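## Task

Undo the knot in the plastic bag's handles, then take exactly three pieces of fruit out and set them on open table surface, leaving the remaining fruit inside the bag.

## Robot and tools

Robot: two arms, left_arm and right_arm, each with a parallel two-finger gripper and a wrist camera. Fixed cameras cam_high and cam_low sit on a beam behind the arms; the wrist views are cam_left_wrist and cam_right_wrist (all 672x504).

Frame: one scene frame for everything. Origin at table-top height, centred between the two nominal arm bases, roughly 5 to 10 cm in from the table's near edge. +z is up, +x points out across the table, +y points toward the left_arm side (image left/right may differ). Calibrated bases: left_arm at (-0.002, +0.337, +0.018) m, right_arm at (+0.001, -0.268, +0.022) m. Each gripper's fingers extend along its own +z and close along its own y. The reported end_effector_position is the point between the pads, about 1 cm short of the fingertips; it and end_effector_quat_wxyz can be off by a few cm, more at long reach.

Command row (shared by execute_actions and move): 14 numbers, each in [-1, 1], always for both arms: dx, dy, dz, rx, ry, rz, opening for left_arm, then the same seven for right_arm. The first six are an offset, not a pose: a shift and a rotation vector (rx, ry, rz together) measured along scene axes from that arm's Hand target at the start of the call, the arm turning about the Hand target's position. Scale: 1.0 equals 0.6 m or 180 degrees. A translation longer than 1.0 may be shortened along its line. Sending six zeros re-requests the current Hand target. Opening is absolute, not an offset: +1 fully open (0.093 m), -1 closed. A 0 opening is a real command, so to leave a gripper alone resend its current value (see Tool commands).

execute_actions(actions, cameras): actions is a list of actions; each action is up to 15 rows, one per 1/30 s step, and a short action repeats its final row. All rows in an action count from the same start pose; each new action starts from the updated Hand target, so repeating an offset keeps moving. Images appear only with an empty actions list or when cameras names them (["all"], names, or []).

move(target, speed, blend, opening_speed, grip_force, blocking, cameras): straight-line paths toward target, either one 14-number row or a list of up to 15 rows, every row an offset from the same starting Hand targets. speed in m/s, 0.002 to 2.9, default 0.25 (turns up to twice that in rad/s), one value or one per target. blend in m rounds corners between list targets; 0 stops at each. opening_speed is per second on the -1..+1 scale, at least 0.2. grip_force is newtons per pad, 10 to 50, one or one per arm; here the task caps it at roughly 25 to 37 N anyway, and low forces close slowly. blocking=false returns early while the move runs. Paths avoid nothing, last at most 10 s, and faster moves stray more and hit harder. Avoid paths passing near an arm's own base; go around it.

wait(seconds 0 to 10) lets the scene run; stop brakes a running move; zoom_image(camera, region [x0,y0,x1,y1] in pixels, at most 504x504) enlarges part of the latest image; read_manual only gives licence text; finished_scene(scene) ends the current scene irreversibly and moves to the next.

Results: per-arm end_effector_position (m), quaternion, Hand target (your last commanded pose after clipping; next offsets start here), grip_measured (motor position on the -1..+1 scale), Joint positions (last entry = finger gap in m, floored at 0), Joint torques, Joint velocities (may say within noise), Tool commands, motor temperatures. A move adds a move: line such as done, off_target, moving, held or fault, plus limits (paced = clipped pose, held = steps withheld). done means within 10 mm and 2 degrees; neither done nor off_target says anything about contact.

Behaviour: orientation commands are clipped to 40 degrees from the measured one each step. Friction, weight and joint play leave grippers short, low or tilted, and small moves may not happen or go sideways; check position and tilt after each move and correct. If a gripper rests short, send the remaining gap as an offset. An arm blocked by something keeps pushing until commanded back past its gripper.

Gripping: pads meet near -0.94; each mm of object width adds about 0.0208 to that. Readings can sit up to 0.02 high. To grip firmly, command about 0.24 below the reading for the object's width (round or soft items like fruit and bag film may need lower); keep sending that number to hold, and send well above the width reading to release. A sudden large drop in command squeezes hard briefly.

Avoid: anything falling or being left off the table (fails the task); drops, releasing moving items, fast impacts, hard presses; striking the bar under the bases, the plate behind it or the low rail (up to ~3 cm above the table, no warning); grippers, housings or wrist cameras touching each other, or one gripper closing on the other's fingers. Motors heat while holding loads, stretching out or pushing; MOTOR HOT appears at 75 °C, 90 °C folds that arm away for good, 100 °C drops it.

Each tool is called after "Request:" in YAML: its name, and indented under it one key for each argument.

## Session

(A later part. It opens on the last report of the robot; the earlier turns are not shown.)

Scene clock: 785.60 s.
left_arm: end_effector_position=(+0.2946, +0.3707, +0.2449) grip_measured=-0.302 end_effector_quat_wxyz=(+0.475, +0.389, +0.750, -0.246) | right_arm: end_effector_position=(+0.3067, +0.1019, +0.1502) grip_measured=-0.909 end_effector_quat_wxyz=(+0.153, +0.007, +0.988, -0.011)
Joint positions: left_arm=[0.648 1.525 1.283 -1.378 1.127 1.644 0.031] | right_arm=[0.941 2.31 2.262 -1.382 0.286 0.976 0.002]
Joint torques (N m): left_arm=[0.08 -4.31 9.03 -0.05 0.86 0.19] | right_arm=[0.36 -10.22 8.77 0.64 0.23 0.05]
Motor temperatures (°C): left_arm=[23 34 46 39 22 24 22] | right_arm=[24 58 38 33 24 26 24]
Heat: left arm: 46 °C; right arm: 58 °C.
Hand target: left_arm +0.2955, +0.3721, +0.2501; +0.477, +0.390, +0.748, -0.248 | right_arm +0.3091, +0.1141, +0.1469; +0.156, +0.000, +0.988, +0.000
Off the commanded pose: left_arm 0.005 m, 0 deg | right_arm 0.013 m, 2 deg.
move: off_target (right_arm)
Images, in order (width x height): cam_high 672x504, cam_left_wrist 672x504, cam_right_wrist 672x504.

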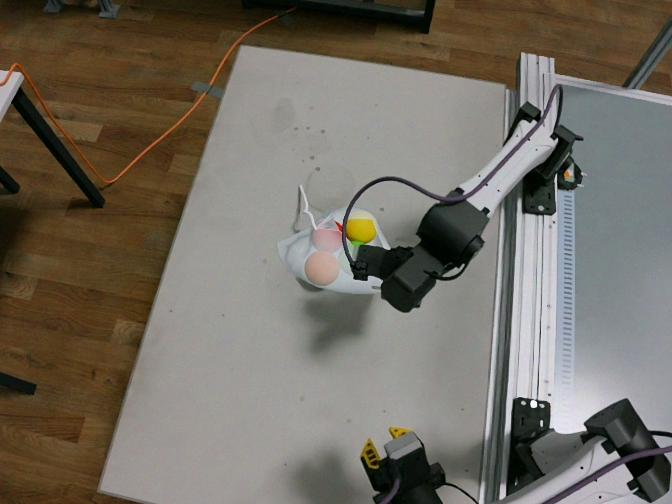

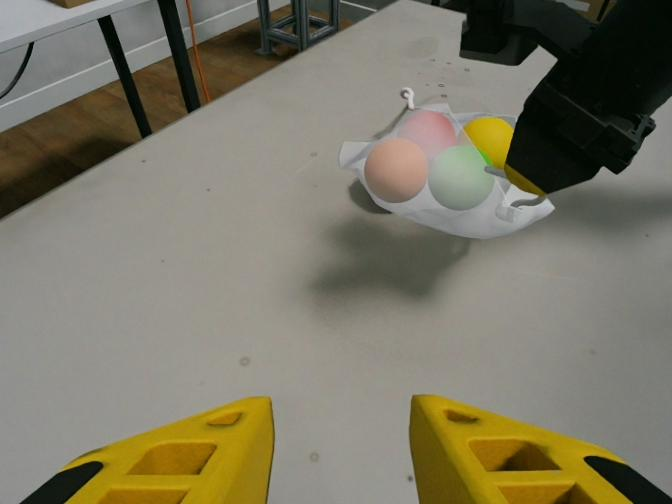

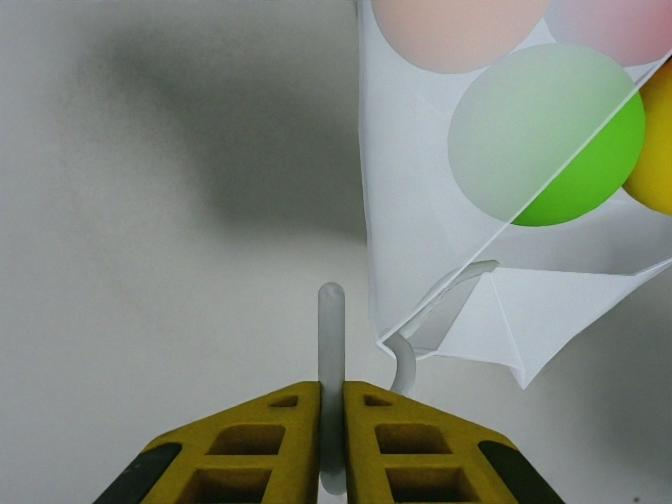

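Request:
move:
  target:
    - [0, 0, 0, 0, 0, 0, -0.3, -0.01, 0.02, -0.16, 0, 0, 0, -1]
    - [0, 0, 0, 0, 0, 0, -0.3, -0.01, 0.02, -0.16, 0, 0, 0, -0.3]
    - [0, 0, 0, 0, 0, 0, -0.3, -0.03, 0.0, 0.03, 0, 0, 0, -0.3]
    - [0, 0, 0, 0, 0, 0, -0.3, 0.08, -0.3, 0.08, 0, 0, 0, 1]
  speed: 0.18
  blend: [0, 0, 0.03, 0]
  cameras: ["all"]

Request:
zoom_image:
  camera: "cam_left_wrist"
  region: [290, 40, 540, 240]

Scene clock: 813.23 s.
left_arm: end_effector_position=(+0.2946, +0.3707, +0.2449) grip_measured=-0.302 end_effector_quat_wxyz=(+0.475, +0.389, +0.750, -0.246) | right_arm: end_effector_position=(+0.3582, -0.0685, +0.1835) grip_measured=+1.000 end_effector_quat_wxyz=(+0.141, +0.003, +0.990, -0.019)
Joint positions: left_arm=[0.648 1.525 1.283 -1.378 1.127 1.644 0.031] | right_arm=[0.561 1.91 1.795 -1.247 0.213 0.587 0.093]
Joint torques (N m): left_arm=[0.05 -4.23 9.09 -0.04 0.87 0.18] | right_arm=[-0.25 -12.75 5.29 0.83 0.06 0.06]
Motor temperatures (°C): left_arm=[23 33 47 36 22 24 22] | right_arm=[24 56 40 32 24 26 25]
Heat: left arm: 47 °C; right arm: 56 °C.
Hand target: left_arm +0.2955, +0.3721, +0.2501; +0.477, +0.390, +0.748, -0.248 | right_arm +0.3572, -0.0659, +0.1950; +0.157, +0.000, +0.988, +0.000
Off the commanded pose: left_arm 0.005 m, 0 deg | right_arm 0.012 m, 3 deg.
move: off_target (right_arm); target 2's new opening was sent with right_arm's hand 0.013 m and 0 deg from that target; target 4's new opening was sent with right_arm's hand 0.012 m and 3 deg from that target

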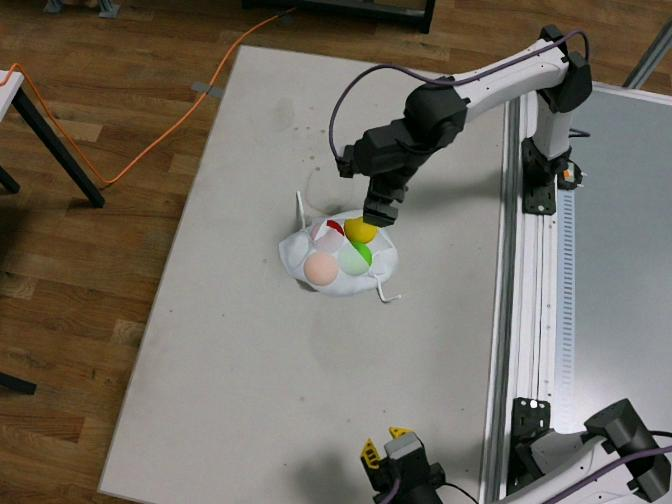

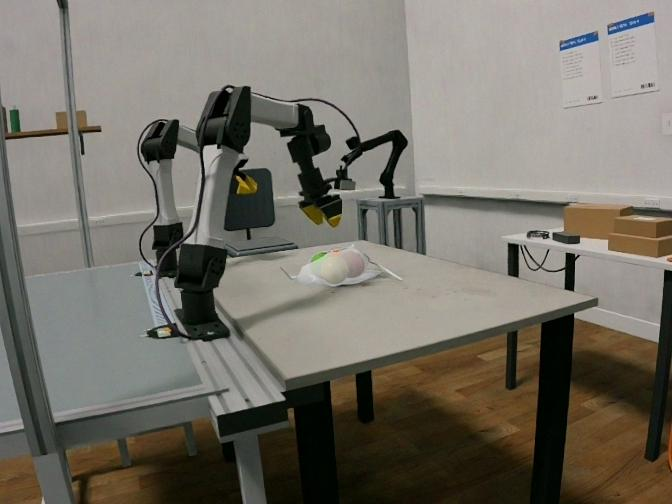

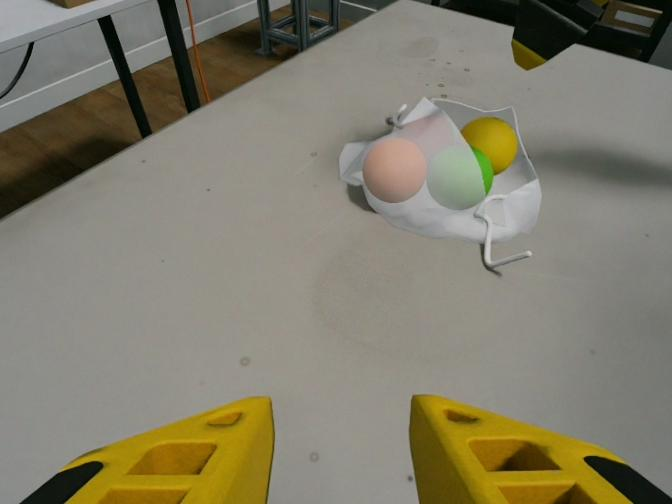

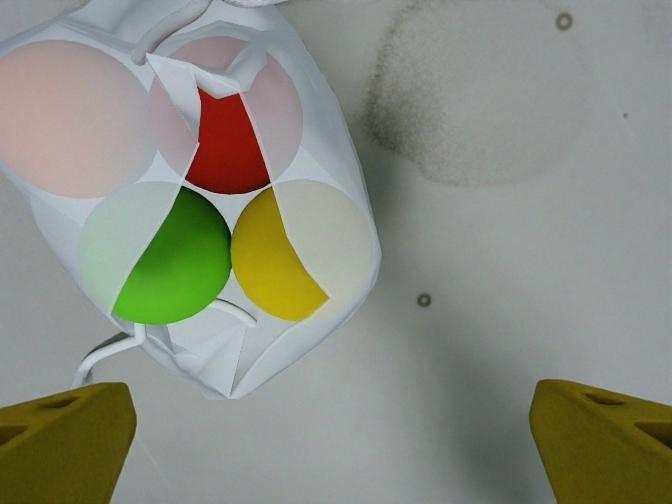

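Scaled by 2.016 from the camera's 672x504 image, which has a finer 960x720 frame.

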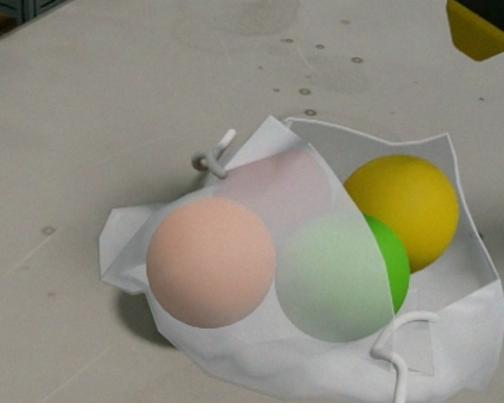

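Request:
move:
  target: [0.0492, -0.5418, -0.2168, 0.1763, 0.1356, 0.027, -0.4, 0.0, -0.1167, 0.0, 0, 0, 0, 1]
  speed: 0.25
  cameras: ["all"]

Request:
zoom_image:
  camera: "cam_left_wrist"
  region: [200, 260, 500, 504]

Scene clock: 836.73 s.
left_arm: end_effector_position=(+0.3246, +0.0448, +0.1193) grip_measured=-0.398 end_effector_quat_wxyz=(+0.207, +0.418, +0.879, -0.100) | right_arm: end_effector_position=(+0.3568, -0.1361, +0.1849) grip_measured=+1.000 end_effector_quat_wxyz=(+0.138, +0.001, +0.990, -0.015)
Joint positions: left_arm=[-0.706 1.815 1.371 -0.669 0.068 0.168 0.026] | right_arm=[0.394 1.761 1.615 -1.186 0.165 0.417 0.093]
Joint torques (N m): left_arm=[-0.39 -7.05 10.26 0.95 -0.08 -0.14] | right_arm=[-0.76 -11.54 5.38 0.91 0.01 0.02]
Motor temperatures (°C): left_arm=[23 33 47 35 22 24 22] | right_arm=[24 61 38 32 24 26 24]
Heat: left arm: 47 °C; right arm: 61 °C.
Hand target: left_arm +0.3250, +0.0469, +0.1201; +0.196, +0.412, +0.885, -0.091 | right_arm +0.3571, -0.1360, +0.1950; +0.157, +0.000, +0.988, +0.000
Off the commanded pose: left_arm 0.002 m, 2 deg | right_arm 0.010 m, 3 deg.
move: off_target (right_arm)

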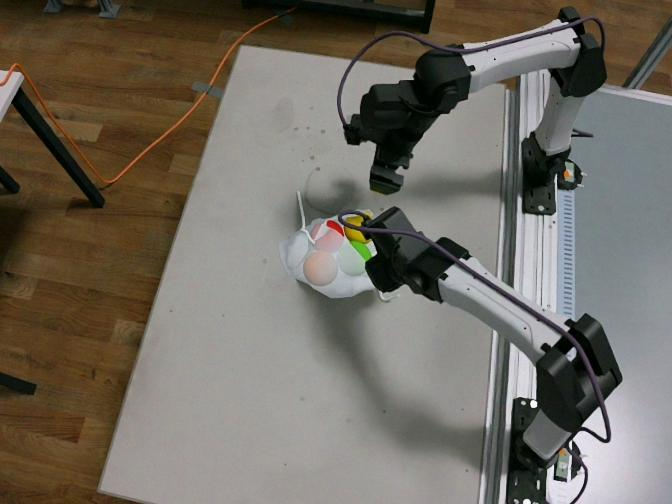

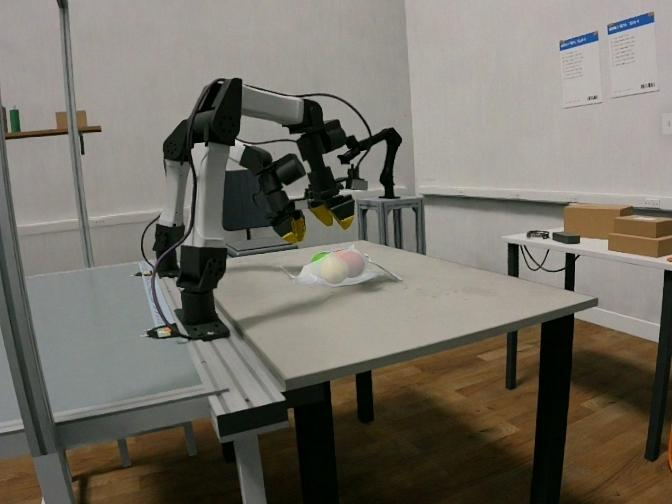

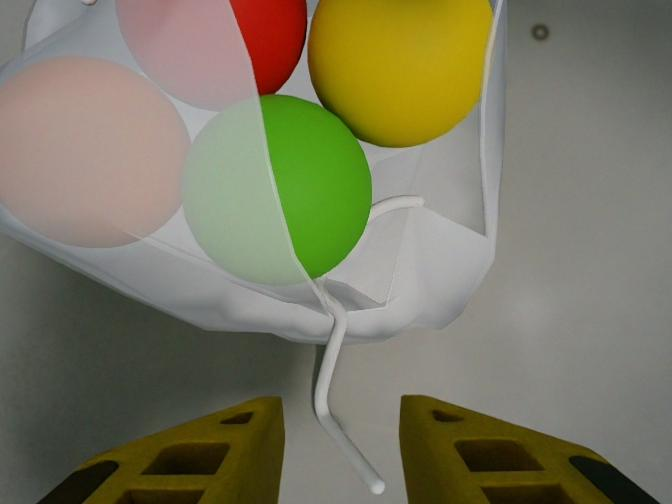

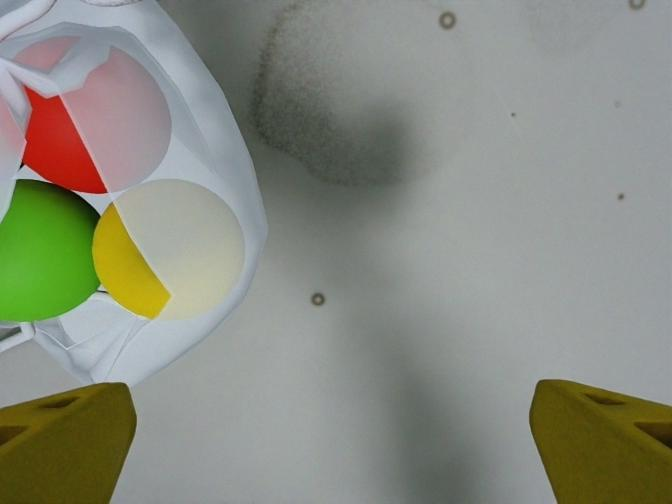

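Scaled by 1.680 from the camera's 672x504 image, which has a finer 960x720 frame.

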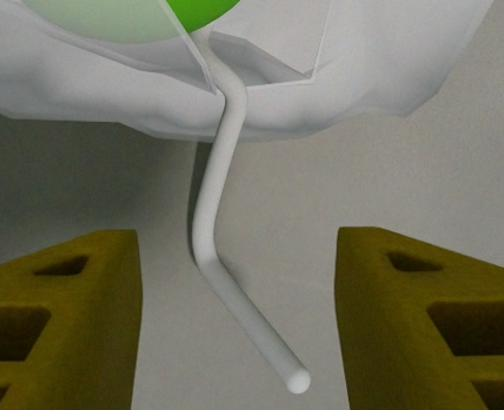

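Request:
move:
  target:
    - [0.0, 0.0, -0.155, 0, 0, 0, -0.4, 0, 0, 0, 0, 0, 0, 1]
    - [0.0, 0.0, -0.155, 0, 0, 0, -1, 0, 0, 0, 0, 0, 0, 1]
  speed: 0.12
  cameras: ["cam_left_wrist", "cam_right_wrist"]

Scene clock: 849.00 s.
left_arm: end_effector_position=(+0.3187, +0.0479, +0.0305) grip_measured=-0.987 end_effector_quat_wxyz=(+0.184, +0.420, +0.884, -0.094) | right_arm: end_effector_position=(+0.3568, -0.1361, +0.1849) grip_measured=+1.000 end_effector_quat_wxyz=(+0.138, +0.001, +0.990, -0.015)
Joint positions: left_arm=[-0.706 1.942 1.186 -0.405 0.068 0.167 0] | right_arm=[0.394 1.761 1.615 -1.186 0.165 0.417 0.093]
Joint torques (N m): left_arm=[-0.01 -7.53 6.15 1.72 -0.1 -0.1] | right_arm=[-0.72 -11.51 5.34 0.91 0.01 0.02]
Motor temperatures (°C): left_arm=[23 35 48 36 22 24 22] | right_arm=[24 58 37 32 24 26 24]
Heat: left arm: 48 °C; right arm: 58 °C.
Hand target: left_arm +0.3249, +0.0470, +0.0270; +0.196, +0.412, +0.885, -0.091 | right_arm +0.3571, -0.1360, +0.1950; +0.157, +0.000, +0.988, +0.000
Off the commanded pose: left_arm 0.007 m, 2 deg | right_arm 0.010 m, 3 deg.
move: off_target (right_arm)
Images, in order (width x height): cam_left_wrist 672x504, cam_right_wrist 672x504.

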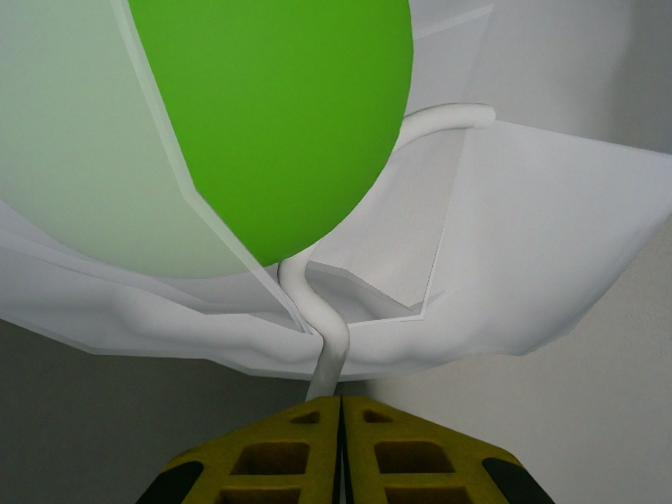

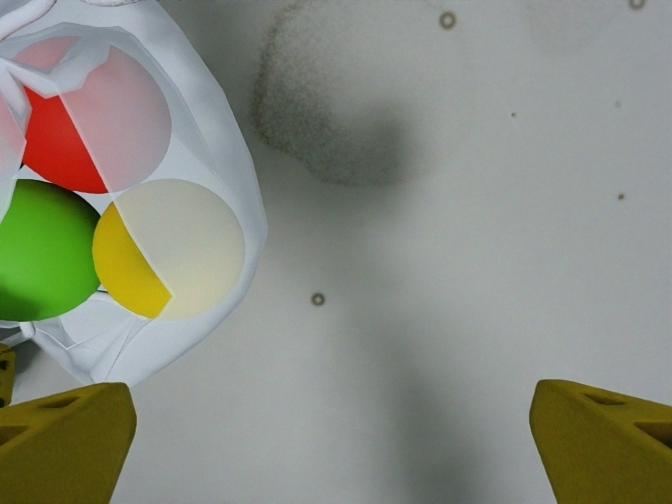

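Request:
move:
  target: [0.0, 0.0, 0.0, 0, 0, 0, -0.3, 0, 0, 0, 0, 0, 0, 1]
  speed: 0.12
  cameras: ["cam_left_wrist"]

Request:
zoom_image:
  camera: "cam_left_wrist"
  region: [220, 280, 470, 504]

Scene clock: 852.53 s.
left_arm: end_effector_position=(+0.3188, +0.0479, +0.0306) grip_measured=-0.302 end_effector_quat_wxyz=(+0.184, +0.420, +0.884, -0.094) | right_arm: end_effector_position=(+0.3568, -0.1361, +0.1849) grip_measured=+1.000 end_effector_quat_wxyz=(+0.138, +0.001, +0.990, -0.015)
Joint positions: left_arm=[-0.706 1.942 1.186 -0.405 0.068 0.167 0.031] | right_arm=[0.394 1.761 1.615 -1.186 0.165 0.417 0.093]
Joint torques (N m): left_arm=[0.03 -7.58 6.12 1.72 -0.1 -0.11] | right_arm=[-0.83 -11.43 5.34 0.89 0.04 0.04]
Motor temperatures (°C): left_arm=[23 35 48 36 22 24 22] | right_arm=[24 58 37 31 24 26 24]
Heat: left arm: 48 °C; right arm: 58 °C.
Hand target: left_arm +0.3249, +0.0469, +0.0271; +0.196, +0.412, +0.885, -0.091 | right_arm +0.3571, -0.1360, +0.1950; +0.157, +0.000, +0.988, +0.000
Off the commanded pose: left_arm 0.007 m, 2 deg | right_arm 0.010 m, 3 deg.
move: off_target (right_arm)
Images, in order (width x height): cam_left_wrist 672x504.

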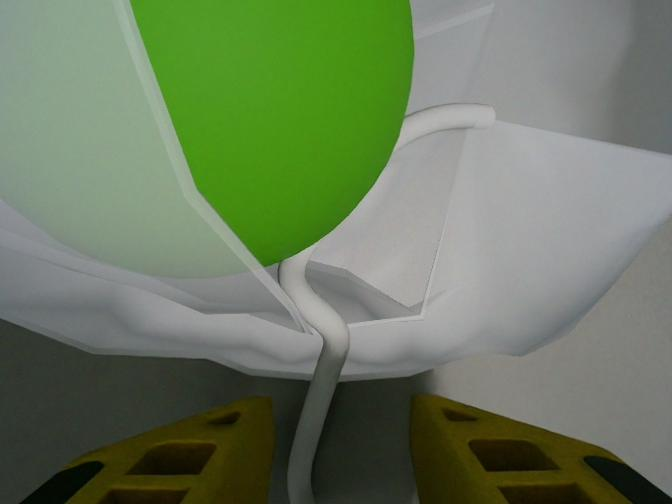

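Scaled by 2.016 from the camera's 672x504 image, which has a finer 960x720 frame.

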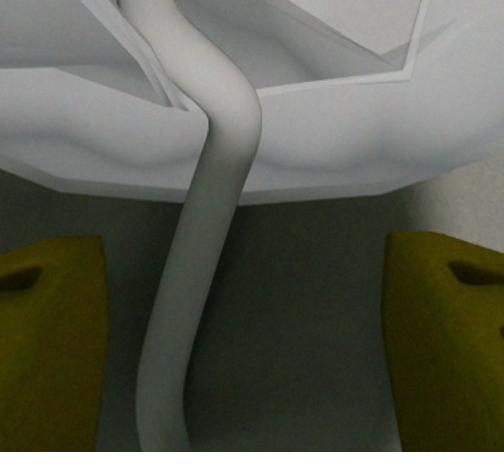

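Request:
move:
  target:
    - [0.0085, 0.0068, -0.0217, 0, 0, 0, -0.3, 0, 0, 0, 0, 0, 0, 1]
    - [0.0085, 0.0068, -0.0217, 0, 0, 0, -1, 0, 0, 0, 0, 0, 0, 1]
  speed: 0.08
  cameras: ["cam_left_wrist"]

Scene clock: 861.80 s.
left_arm: end_effector_position=(+0.3252, +0.0515, +0.0190) grip_measured=-0.953 end_effector_quat_wxyz=(+0.186, +0.412, +0.887, -0.093) | right_arm: end_effector_position=(+0.3568, -0.1361, +0.1849) grip_measured=+1.000 end_effector_quat_wxyz=(+0.138, +0.001, +0.990, -0.015)
Joint positions: left_arm=[-0.69 1.971 1.174 -0.36 0.068 0.167 0] | right_arm=[0.394 1.761 1.615 -1.186 0.165 0.417 0.093]
Joint torques (N m): left_arm=[0.14 -7.49 5.81 1.71 -0.01 0.11] | right_arm=[-0.8 -11.55 5.37 0.9 0.01 0.05]
Motor temperatures (°C): left_arm=[23 36 47 37 22 24 22] | right_arm=[24 57 37 31 24 26 24]
Heat: left arm: 47 °C; right arm: 57 °C.
Hand target: left_arm +0.3300, +0.0511, +0.0139; +0.196, +0.412, +0.885, -0.091 | right_arm +0.3571, -0.1360, +0.1950; +0.157, +0.000, +0.988, +0.000
Off the commanded pose: left_arm 0.007 m, 1 deg | right_arm 0.010 m, 3 deg.
move: off_target (right_arm)
Images, in order (width x height): cam_left_wrist 672x504.

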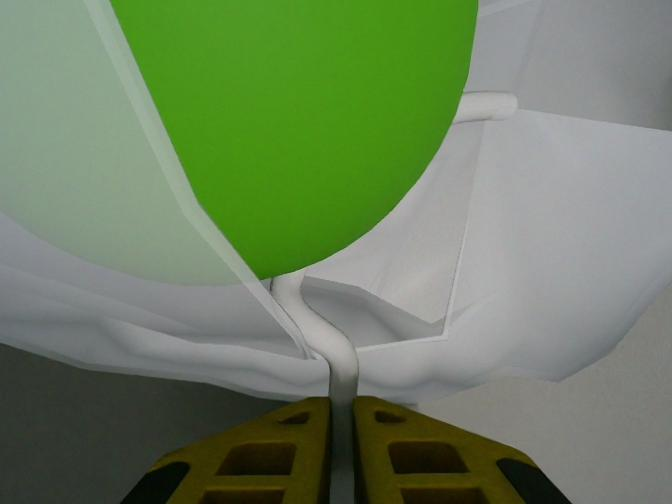

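Request:
move:
  target:
    - [0, 0, 0, 0, 0, 0, -0.3, 0, 0, 0, 0, 0, 0, 1]
    - [-0.03, 0.03, 0.2, 0, 0, 0, -0.5, 0, 0, 0, 0, 0, 0, 1]
    - [0.12, -0.09, 0.18, 0, 0, 0.06, -0.5, 0, 0, 0, 0, 0, 0, 1]
  speed: 0.2
  blend: [0, 0.03, 0]
  cameras: ["all"]

Request:
zoom_image:
  camera: "cam_left_wrist"
  region: [200, 200, 500, 440]

Scene clock: 883.60 s.
left_arm: end_effector_position=(+0.4049, -0.0030, +0.1252) grip_measured=-0.498 end_effector_quat_wxyz=(+0.217, +0.330, +0.915, -0.082) | right_arm: end_effector_position=(+0.3568, -0.1361, +0.1849) grip_measured=+1.000 end_effector_quat_wxyz=(+0.138, +0.001, +0.990, -0.015)
Joint positions: left_arm=[-0.702 2.166 1.895 -0.829 -0.013 -0.005 0.021] | right_arm=[0.394 1.761 1.615 -1.186 0.165 0.417 0.093]
Joint torques (N m): left_arm=[-0.88 -9.16 10.47 0.96 -0.16 -0.14] | right_arm=[-0.85 -11.62 5.37 0.92 0.01 0.05]
Motor temperatures (°C): left_arm=[23 38 45 37 22 24 22] | right_arm=[24 56 36 31 24 26 24]
Heat: left arm: 45 °C; right arm: 56 °C.
Hand target: left_arm +0.4020, -0.0029, +0.1221; +0.204, +0.327, +0.920, -0.072 | right_arm +0.3571, -0.1360, +0.1950; +0.157, +0.000, +0.988, +0.000
Off the commanded pose: left_arm 0.004 m, 2 deg | right_arm 0.010 m, 3 deg.
move: off_target (right_arm); blend cut to 0 m at target 2

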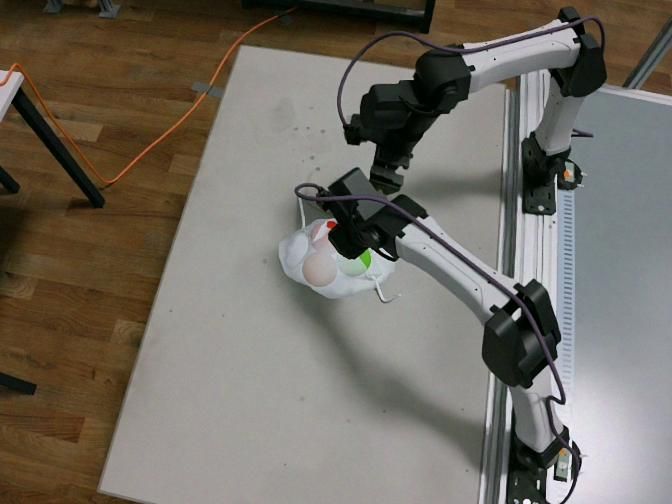

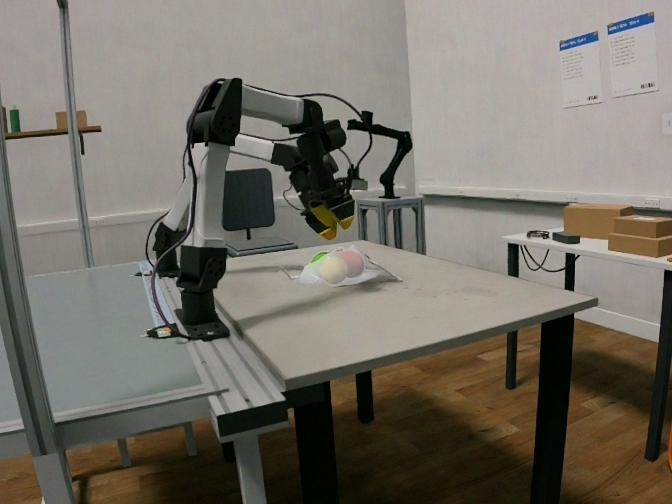

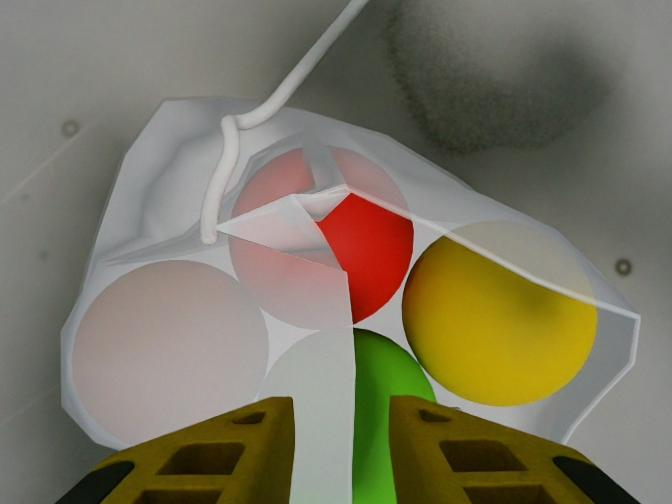

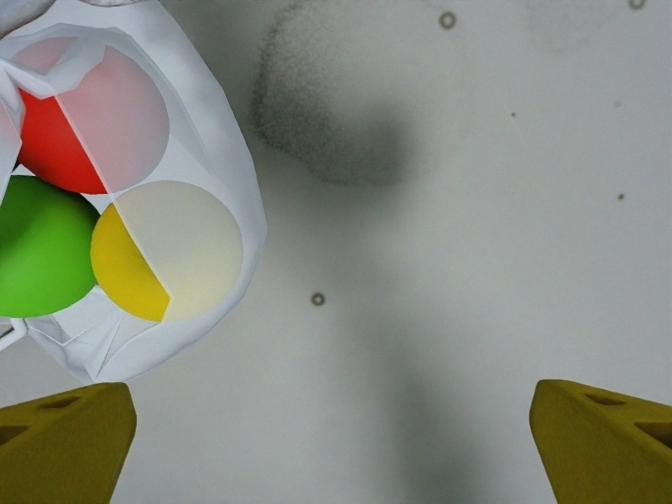

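Scaled by 1.680 from the camera's 672x504 image, which has a finer 960x720 frame.

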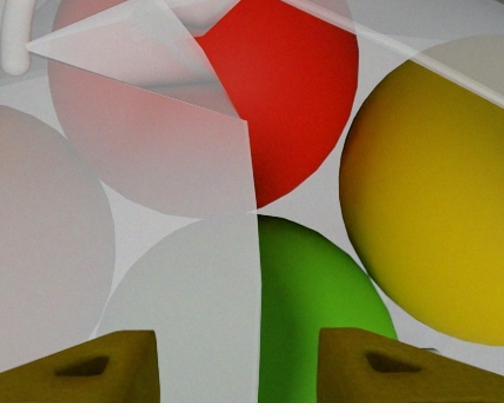

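Request:
move:
  target: [-0.0473, -0.1048, 0.03, 0.027, 0.0278, -0.0604, 1, -0.0452, -0.24, -0.025, 0, -0.2056, 0, 0]
  speed: 0.2
  cameras: ["cam_left_wrist", "cam_high"]

Scene clock: 912.63 s.
left_arm: end_effector_position=(+0.3814, -0.0649, +0.1446) grip_measured=+1.000 end_effector_quat_wxyz=(+0.160, +0.406, +0.897, -0.068) | right_arm: end_effector_position=(+0.3279, -0.2791, +0.1765) grip_measured=+0.003 end_effector_quat_wxyz=(+0.447, +0.003, +0.895, -0.001)
Joint positions: left_arm=[-0.815 2.536 2.663 -1.348 -0.014 0.038 0.093] | right_arm=[-0.071 1.015 0.632 -0.253 -0.005 -0.028 0.045]
Joint torques (N m): left_arm=[-0.73 -10.61 9.47 0.75 0.14 0.19] | right_arm=[-1.11 -3.69 6.06 2.05 -0.09 0.01]
Motor temperatures (°C): left_arm=[23 39 49 35 22 24 22] | right_arm=[24 55 36 31 24 26 24]
Heat: left arm: 49 °C; right arm: 55 °C.
Hand target: left_arm +0.3737, -0.0657, +0.1401; +0.142, +0.418, +0.895, -0.066 | right_arm +0.3300, -0.2800, +0.1799; +0.462, +0.000, +0.887, +0.000
Off the commanded pose: left_arm 0.009 m, 2 deg | right_arm 0.004 m, 2 deg.
move: done
Images, in order (width x height): cam_high 672x504, cam_left_wrist 672x504.

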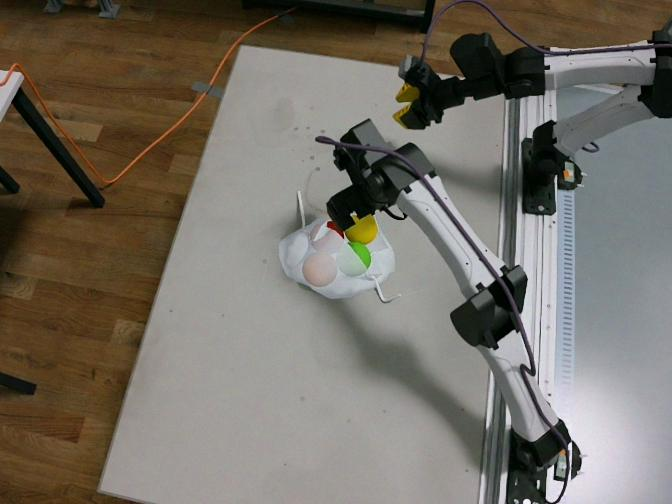

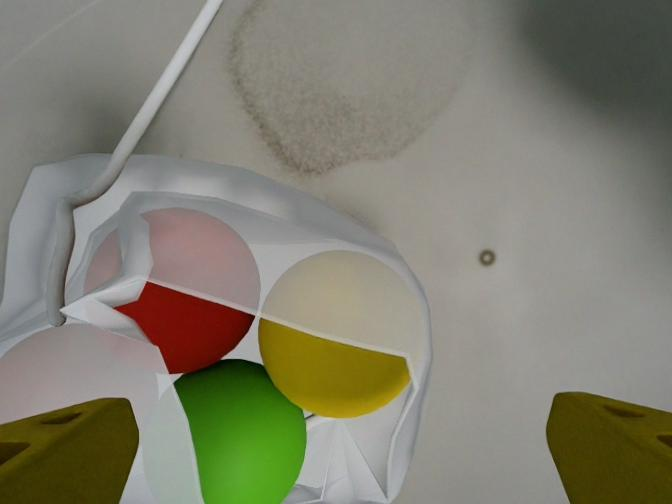

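Request:
move:
  target: [-0.06, 0.28, 0.1, 0, 0, 0, 1, 0, 0, 0, 0, 0, 0, -1]
  speed: 0.25
  cameras: []

Request:
move:
  target: [0, 0, 0, 0, 0, 0, 1, 0.0917, 0.3917, -0.05, -0.0291, 0.08, 0.2211, -1]
  speed: 0.2
  cameras: ["cam_high", "cam_left_wrist", "cam_right_wrist"]

Scene clock: 950.77 s.
left_arm: end_effector_position=(+0.3353, +0.1078, +0.1937) grip_measured=+1.000 end_effector_quat_wxyz=(+0.121, +0.411, +0.902, -0.054) | right_arm: end_effector_position=(+0.3280, -0.2791, +0.1766) grip_measured=-0.983 end_effector_quat_wxyz=(+0.447, +0.003, +0.895, -0.001)
Joint positions: left_arm=[-0.58 1.865 1.804 -1.25 0.054 0.267 0.093] | right_arm=[-0.071 1.015 0.632 -0.253 -0.005 -0.028 0]
Joint torques (N m): left_arm=[-0.29 -9.63 6.05 1.34 0.32 0.2] | right_arm=[-1.24 -3.78 6.16 2.03 -0.14 0.07]
Motor temperatures (°C): left_arm=[23 43 50 34 22 24 22] | right_arm=[24 47 37 37 24 26 24]
Heat: left arm: 50 °C; right arm: 47 °C.
Hand target: left_arm +0.3376, +0.1022, +0.2000; +0.142, +0.418, +0.895, -0.067 | right_arm +0.3301, -0.2800, +0.1799; +0.462, +0.000, +0.887, +0.000
Off the commanded pose: left_arm 0.009 m, 3 deg | right_arm 0.004 m, 2 deg.
move: off_target (left_arm)
No camera images: "cameras" was empty.

Scene clock: 953.40 s.
left_arm: end_effector_position=(+0.3353, +0.1077, +0.1937) grip_measured=+1.000 end_effector_quat_wxyz=(+0.121, +0.411, +0.902, -0.055) | right_arm: end_effector_position=(+0.3857, -0.0509, +0.1496) grip_measured=-0.983 end_effector_quat_wxyz=(+0.332, -0.311, +0.883, +0.114)
Joint positions: left_arm=[-0.58 1.865 1.804 -1.249 0.054 0.268 0.093] | right_arm=[0.436 1.652 1.147 -0.362 -0.107 -0.166 0]
Joint torques (N m): left_arm=[-0.25 -9.62 6.09 1.37 0.32 0.18] | right_arm=[0.51 -6.54 10.11 1.12 -0.17 0.02]
Heat: left arm: 49 °C; right arm: 47 °C.
Hand target: left_arm +0.3376, +0.1022, +0.2000; +0.142, +0.418, +0.895, -0.066 | right_arm +0.3850, -0.0448, +0.1500; +0.321, -0.322, +0.883, +0.117
Off the commanded pose: left_arm 0.009 m, 3 deg | right_arm 0.006 m, 2 deg.
move: off_target (left_arm)
Images, in order (width x height): cam_high 672x504, cam_left_wrist 672x504, cam_right_wrist 672x504.

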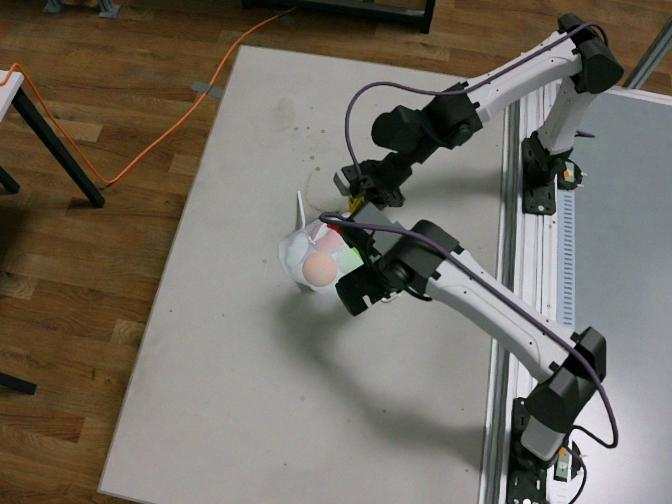

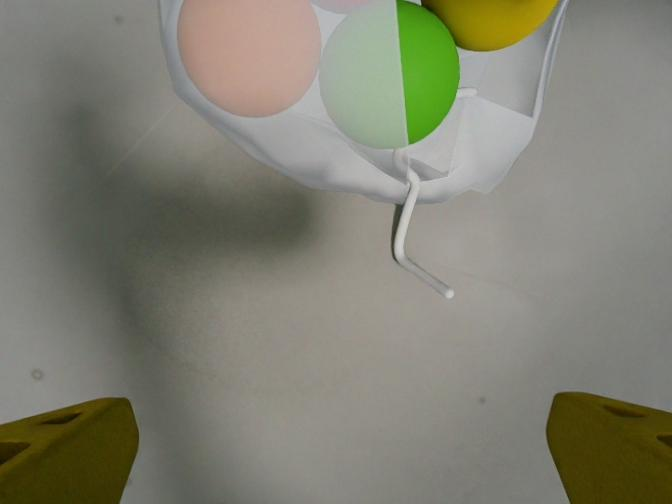

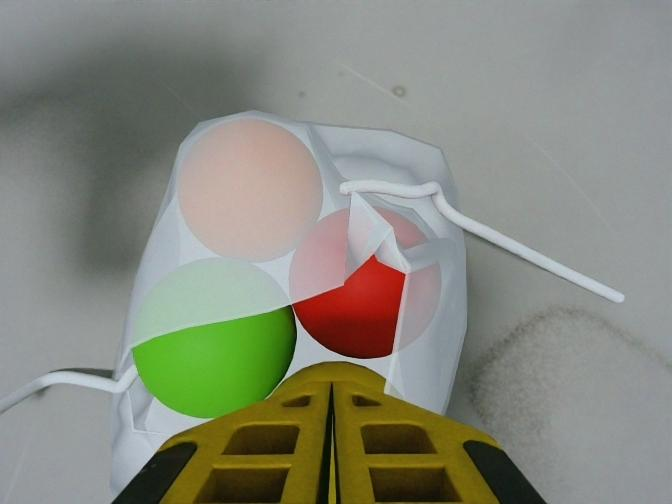

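Request:
move:
  target: [0, 0, 0, 0, 0, 0, 1, 0.0, 0.0, -0.098, 0, 0, 0, -1]
  speed: 0.15
  cameras: ["cam_high", "cam_left_wrist", "cam_right_wrist", "cam_low"]

Request:
zoom_image:
  camera: "cam_low"
  region: [260, 200, 420, 300]

Scene clock: 958.73 s.
left_arm: end_effector_position=(+0.3353, +0.1077, +0.1937) grip_measured=+1.000 end_effector_quat_wxyz=(+0.121, +0.411, +0.902, -0.055) | right_arm: end_effector_position=(+0.3850, -0.0496, +0.0975) grip_measured=-0.983 end_effector_quat_wxyz=(+0.319, -0.314, +0.887, +0.112)
Joint positions: left_arm=[-0.58 1.865 1.804 -1.249 0.054 0.268 0.093] | right_arm=[0.436 1.737 1.041 -0.199 -0.109 -0.17 0]
Joint torques (N m): left_arm=[-0.23 -9.58 6.12 1.37 0.3 0.17] | right_arm=[0.08 -7.01 5.82 1.7 -0.22 0.01]
Heat: left arm: 48 °C; right arm: 47 °C.
Hand target: left_arm +0.3376, +0.1022, +0.2000; +0.142, +0.418, +0.895, -0.066 | right_arm +0.3849, -0.0448, +0.0912; +0.321, -0.322, +0.883, +0.117
Off the commanded pose: left_arm 0.009 m, 3 deg | right_arm 0.008 m, 1 deg.
move: off_target (left_arm)

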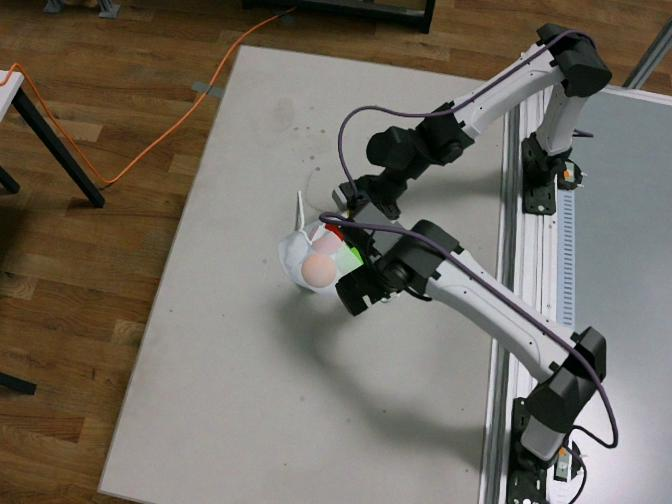

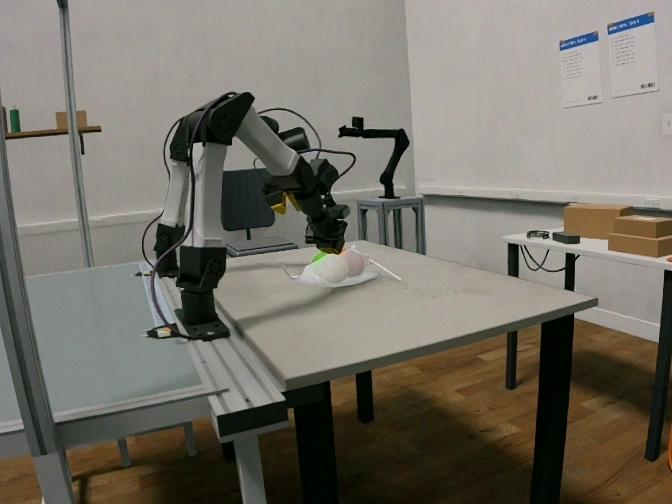

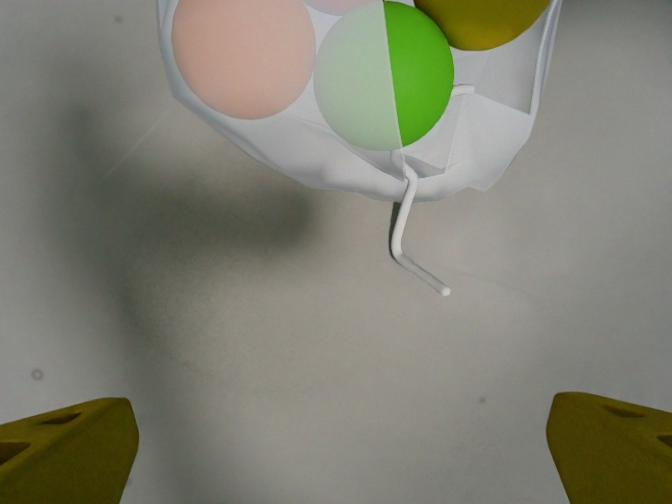

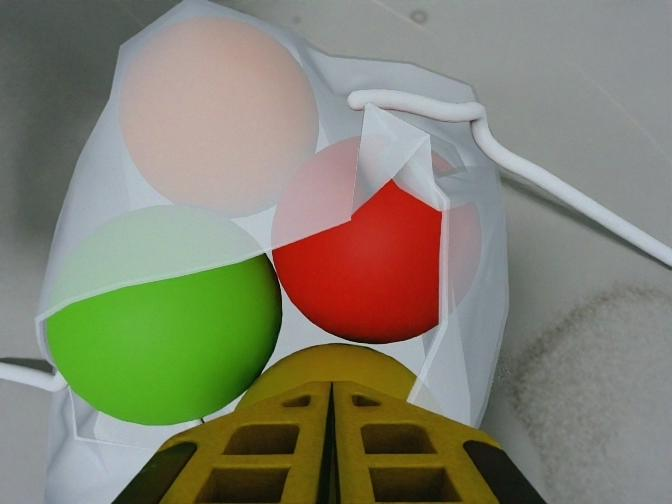

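Scaled by 3.150 from the camera's 672x504 image, which has a finer 960x720 frame.

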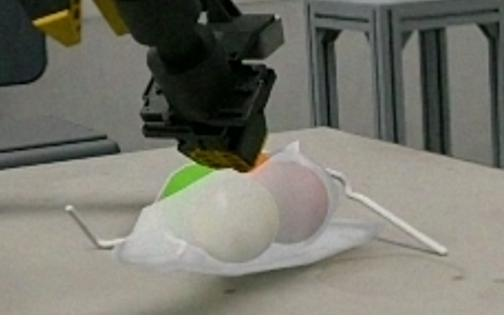

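Request:
move:
  target:
    - [0, 0, 0, 0, 0, 0, 1, 0.0, 0.0, -0.0167, 0, 0, 0, -1]
    - [0, 0, 0, 0, 0, 0, 1, 0.078, -0.121, -0.0167, 0, 0, 0, -1]
  speed: 0.1
  blend: [0.0, 0]
  cameras: ["cam_high", "cam_left_wrist", "cam_right_wrist", "cam_low"]

Request:
zoom_image:
  camera: "cam_low"
  region: [260, 200, 420, 300]

Scene clock: 965.70 s.
left_arm: end_effector_position=(+0.3353, +0.1077, +0.1937) grip_measured=+1.000 end_effector_quat_wxyz=(+0.121, +0.411, +0.902, -0.055) | right_arm: end_effector_position=(+0.4296, -0.1195, +0.0821) grip_measured=-0.983 end_effector_quat_wxyz=(+0.331, -0.316, +0.882, +0.111)
Joint positions: left_arm=[-0.58 1.865 1.804 -1.249 0.054 0.268 0.093] | right_arm=[0.198 1.816 1.068 -0.157 -0.257 -0.365 0]
Joint torques (N m): left_arm=[-0.31 -9.58 6.19 1.35 0.32 0.19] | right_arm=[-0.54 -7.3 9.63 1.06 -0.31 0.02]
Heat: left arm: 48 °C; right arm: 47 °C.
Hand target: left_arm +0.3376, +0.1022, +0.2000; +0.142, +0.418, +0.895, -0.066 | right_arm +0.4318, -0.1176, +0.0811; +0.321, -0.322, +0.883, +0.117
Off the commanded pose: left_arm 0.009 m, 3 deg | right_arm 0.003 m, 1 deg.
move: off_target (left_arm)

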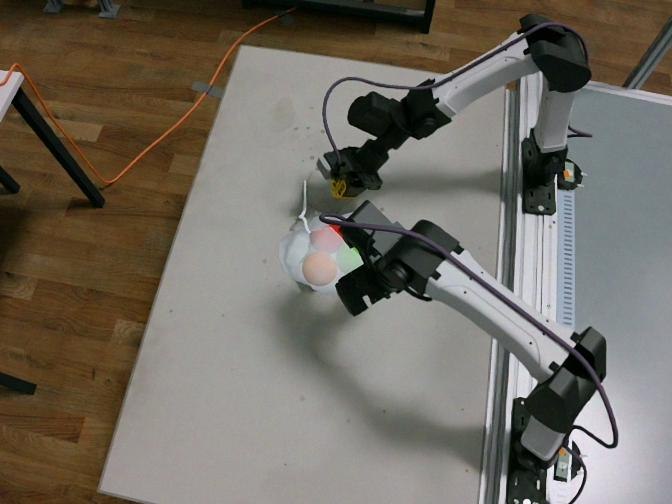

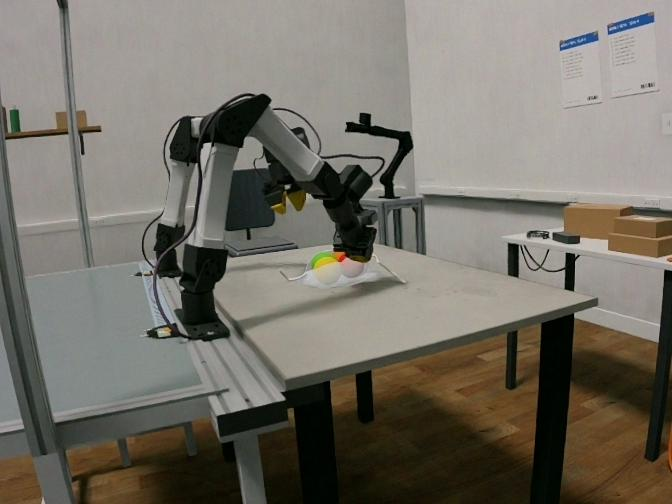

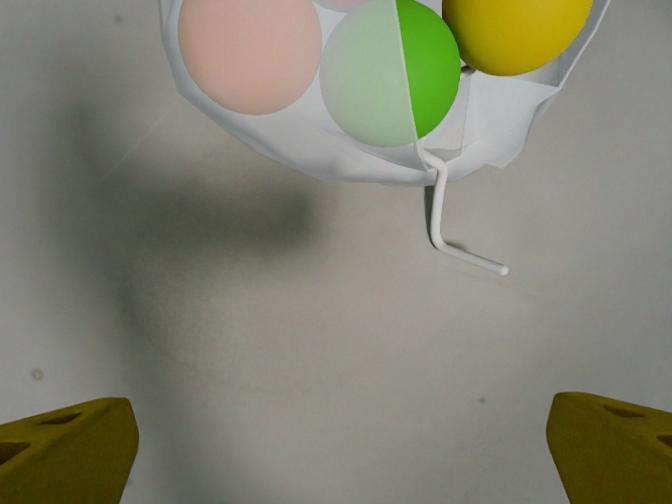

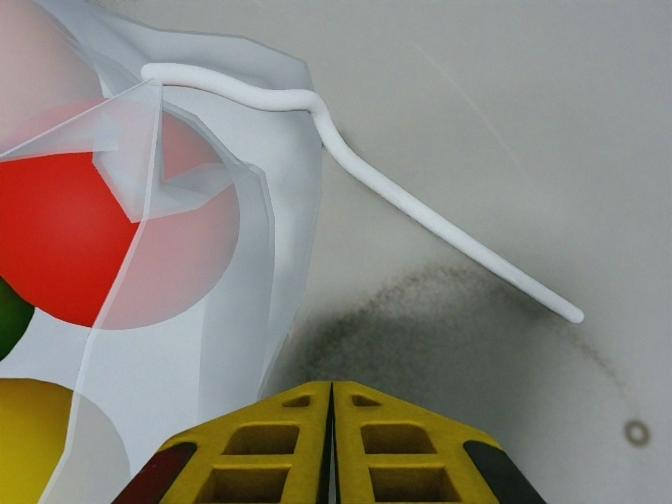

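Scaled by 3.150 from the camera's 672x504 image, which has a finer 960x720 frame.

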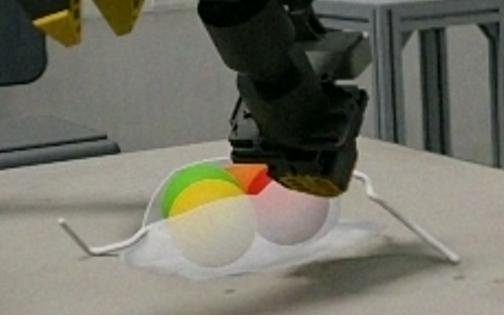

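Request:
move:
  target: [0, 0, 0, 0, 0, 0, 1, -0.03, -0.12, 0.06, 0, 0, 0, -1]
  speed: 0.2
  cameras: []

Request:
move:
  target: [0.05, -0.24, -0.04, 0, 0, 0, 1, 0, 0, 0, 0, 0, 0, -1]
  speed: 0.2
  cameras: ["cam_high", "cam_left_wrist", "cam_right_wrist"]

Scene clock: 982.13 s.
left_arm: end_effector_position=(+0.3353, +0.1077, +0.1937) grip_measured=+1.000 end_effector_quat_wxyz=(+0.121, +0.411, +0.902, -0.055) | right_arm: end_effector_position=(+0.4137, -0.1920, +0.1022) grip_measured=-0.983 end_effector_quat_wxyz=(+0.313, -0.314, +0.889, +0.113)
Joint positions: left_arm=[-0.58 1.865 1.804 -1.249 0.054 0.268 0.093] | right_arm=[-0.004 1.711 1.068 -0.354 -0.371 -0.537 0]
Joint torques (N m): left_arm=[-0.28 -9.58 6.17 1.35 0.29 0.17] | right_arm=[-0.27 -10.19 8.73 0.9 -0.42 0.04]
Heat: left arm: 47 °C; right arm: 47 °C.
Hand target: left_arm +0.3376, +0.1022, +0.2000; +0.142, +0.418, +0.895, -0.066 | right_arm +0.4138, -0.1896, +0.1172; +0.321, -0.322, +0.883, +0.117
Off the commanded pose: left_arm 0.009 m, 3 deg | right_arm 0.015 m, 2 deg.
move: off_target (left_arm, right_arm)
No camera images: "cameras" was empty.

Scene clock: 984.13 s.
left_arm: end_effector_position=(+0.3704, -0.0456, +0.1802) grip_measured=+1.000 end_effector_quat_wxyz=(+0.156, +0.422, +0.890, -0.078) | right_arm: end_effector_position=(+0.4136, -0.1920, +0.1021) grip_measured=-0.983 end_effector_quat_wxyz=(+0.313, -0.314, +0.889, +0.114)
Joint positions: left_arm=[-0.796 2.448 2.649 -1.423 0.021 0.087 0.093] | right_arm=[-0.004 1.711 1.068 -0.355 -0.371 -0.537 0]
Joint torques (N m): left_arm=[-0.44 -10.11 9.26 0.82 -0.13 -0.11] | right_arm=[-0.2 -10.4 8.61 0.91 -0.44 0.04]
Heat: left arm: 47 °C; right arm: 48 °C.
Hand target: left_arm +0.3677, -0.0418, +0.1760; +0.142, +0.418, +0.895, -0.066 | right_arm +0.4138, -0.1895, +0.1172; +0.321, -0.322, +0.883, +0.117
Off the commanded pose: left_arm 0.006 m, 2 deg | right_arm 0.015 m, 2 deg.
move: off_target (right_arm)
Images, in order (width x height): cam_high 672x504, cam_left_wrist 672x504, cam_right_wrist 672x504.

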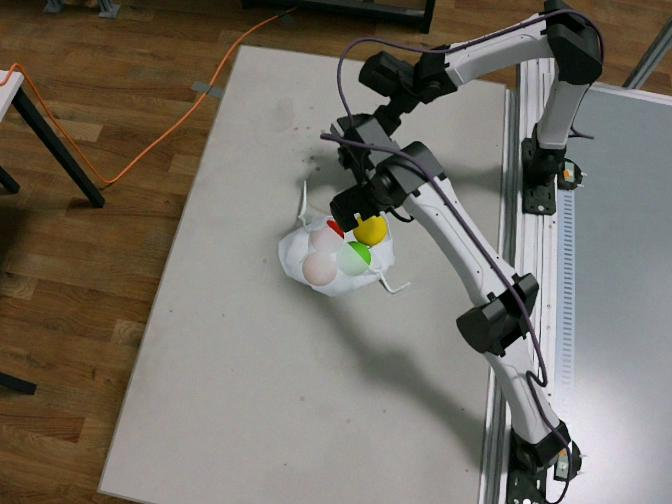

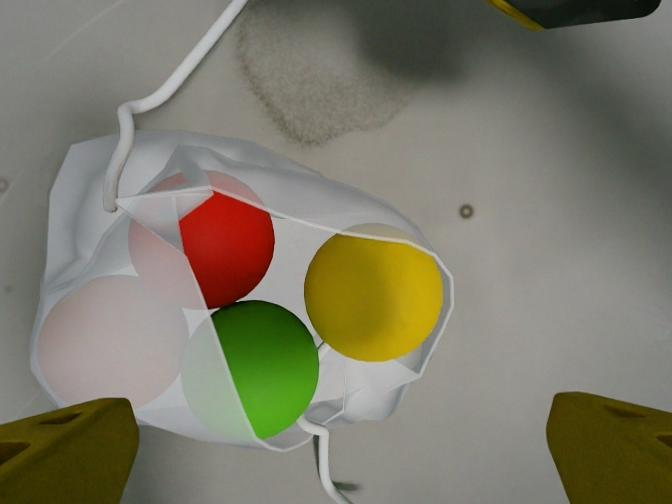

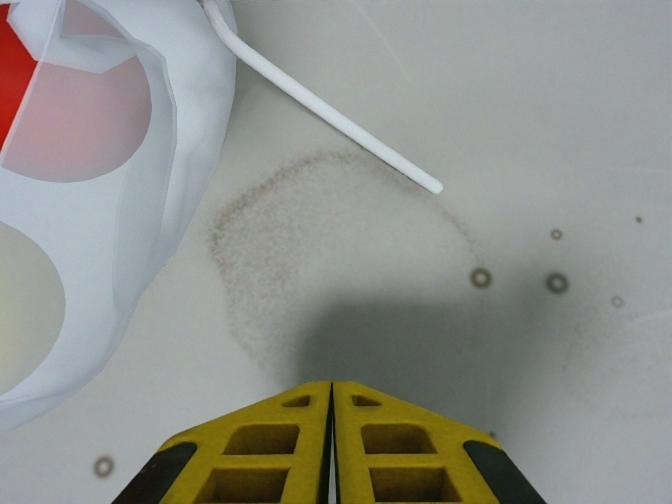

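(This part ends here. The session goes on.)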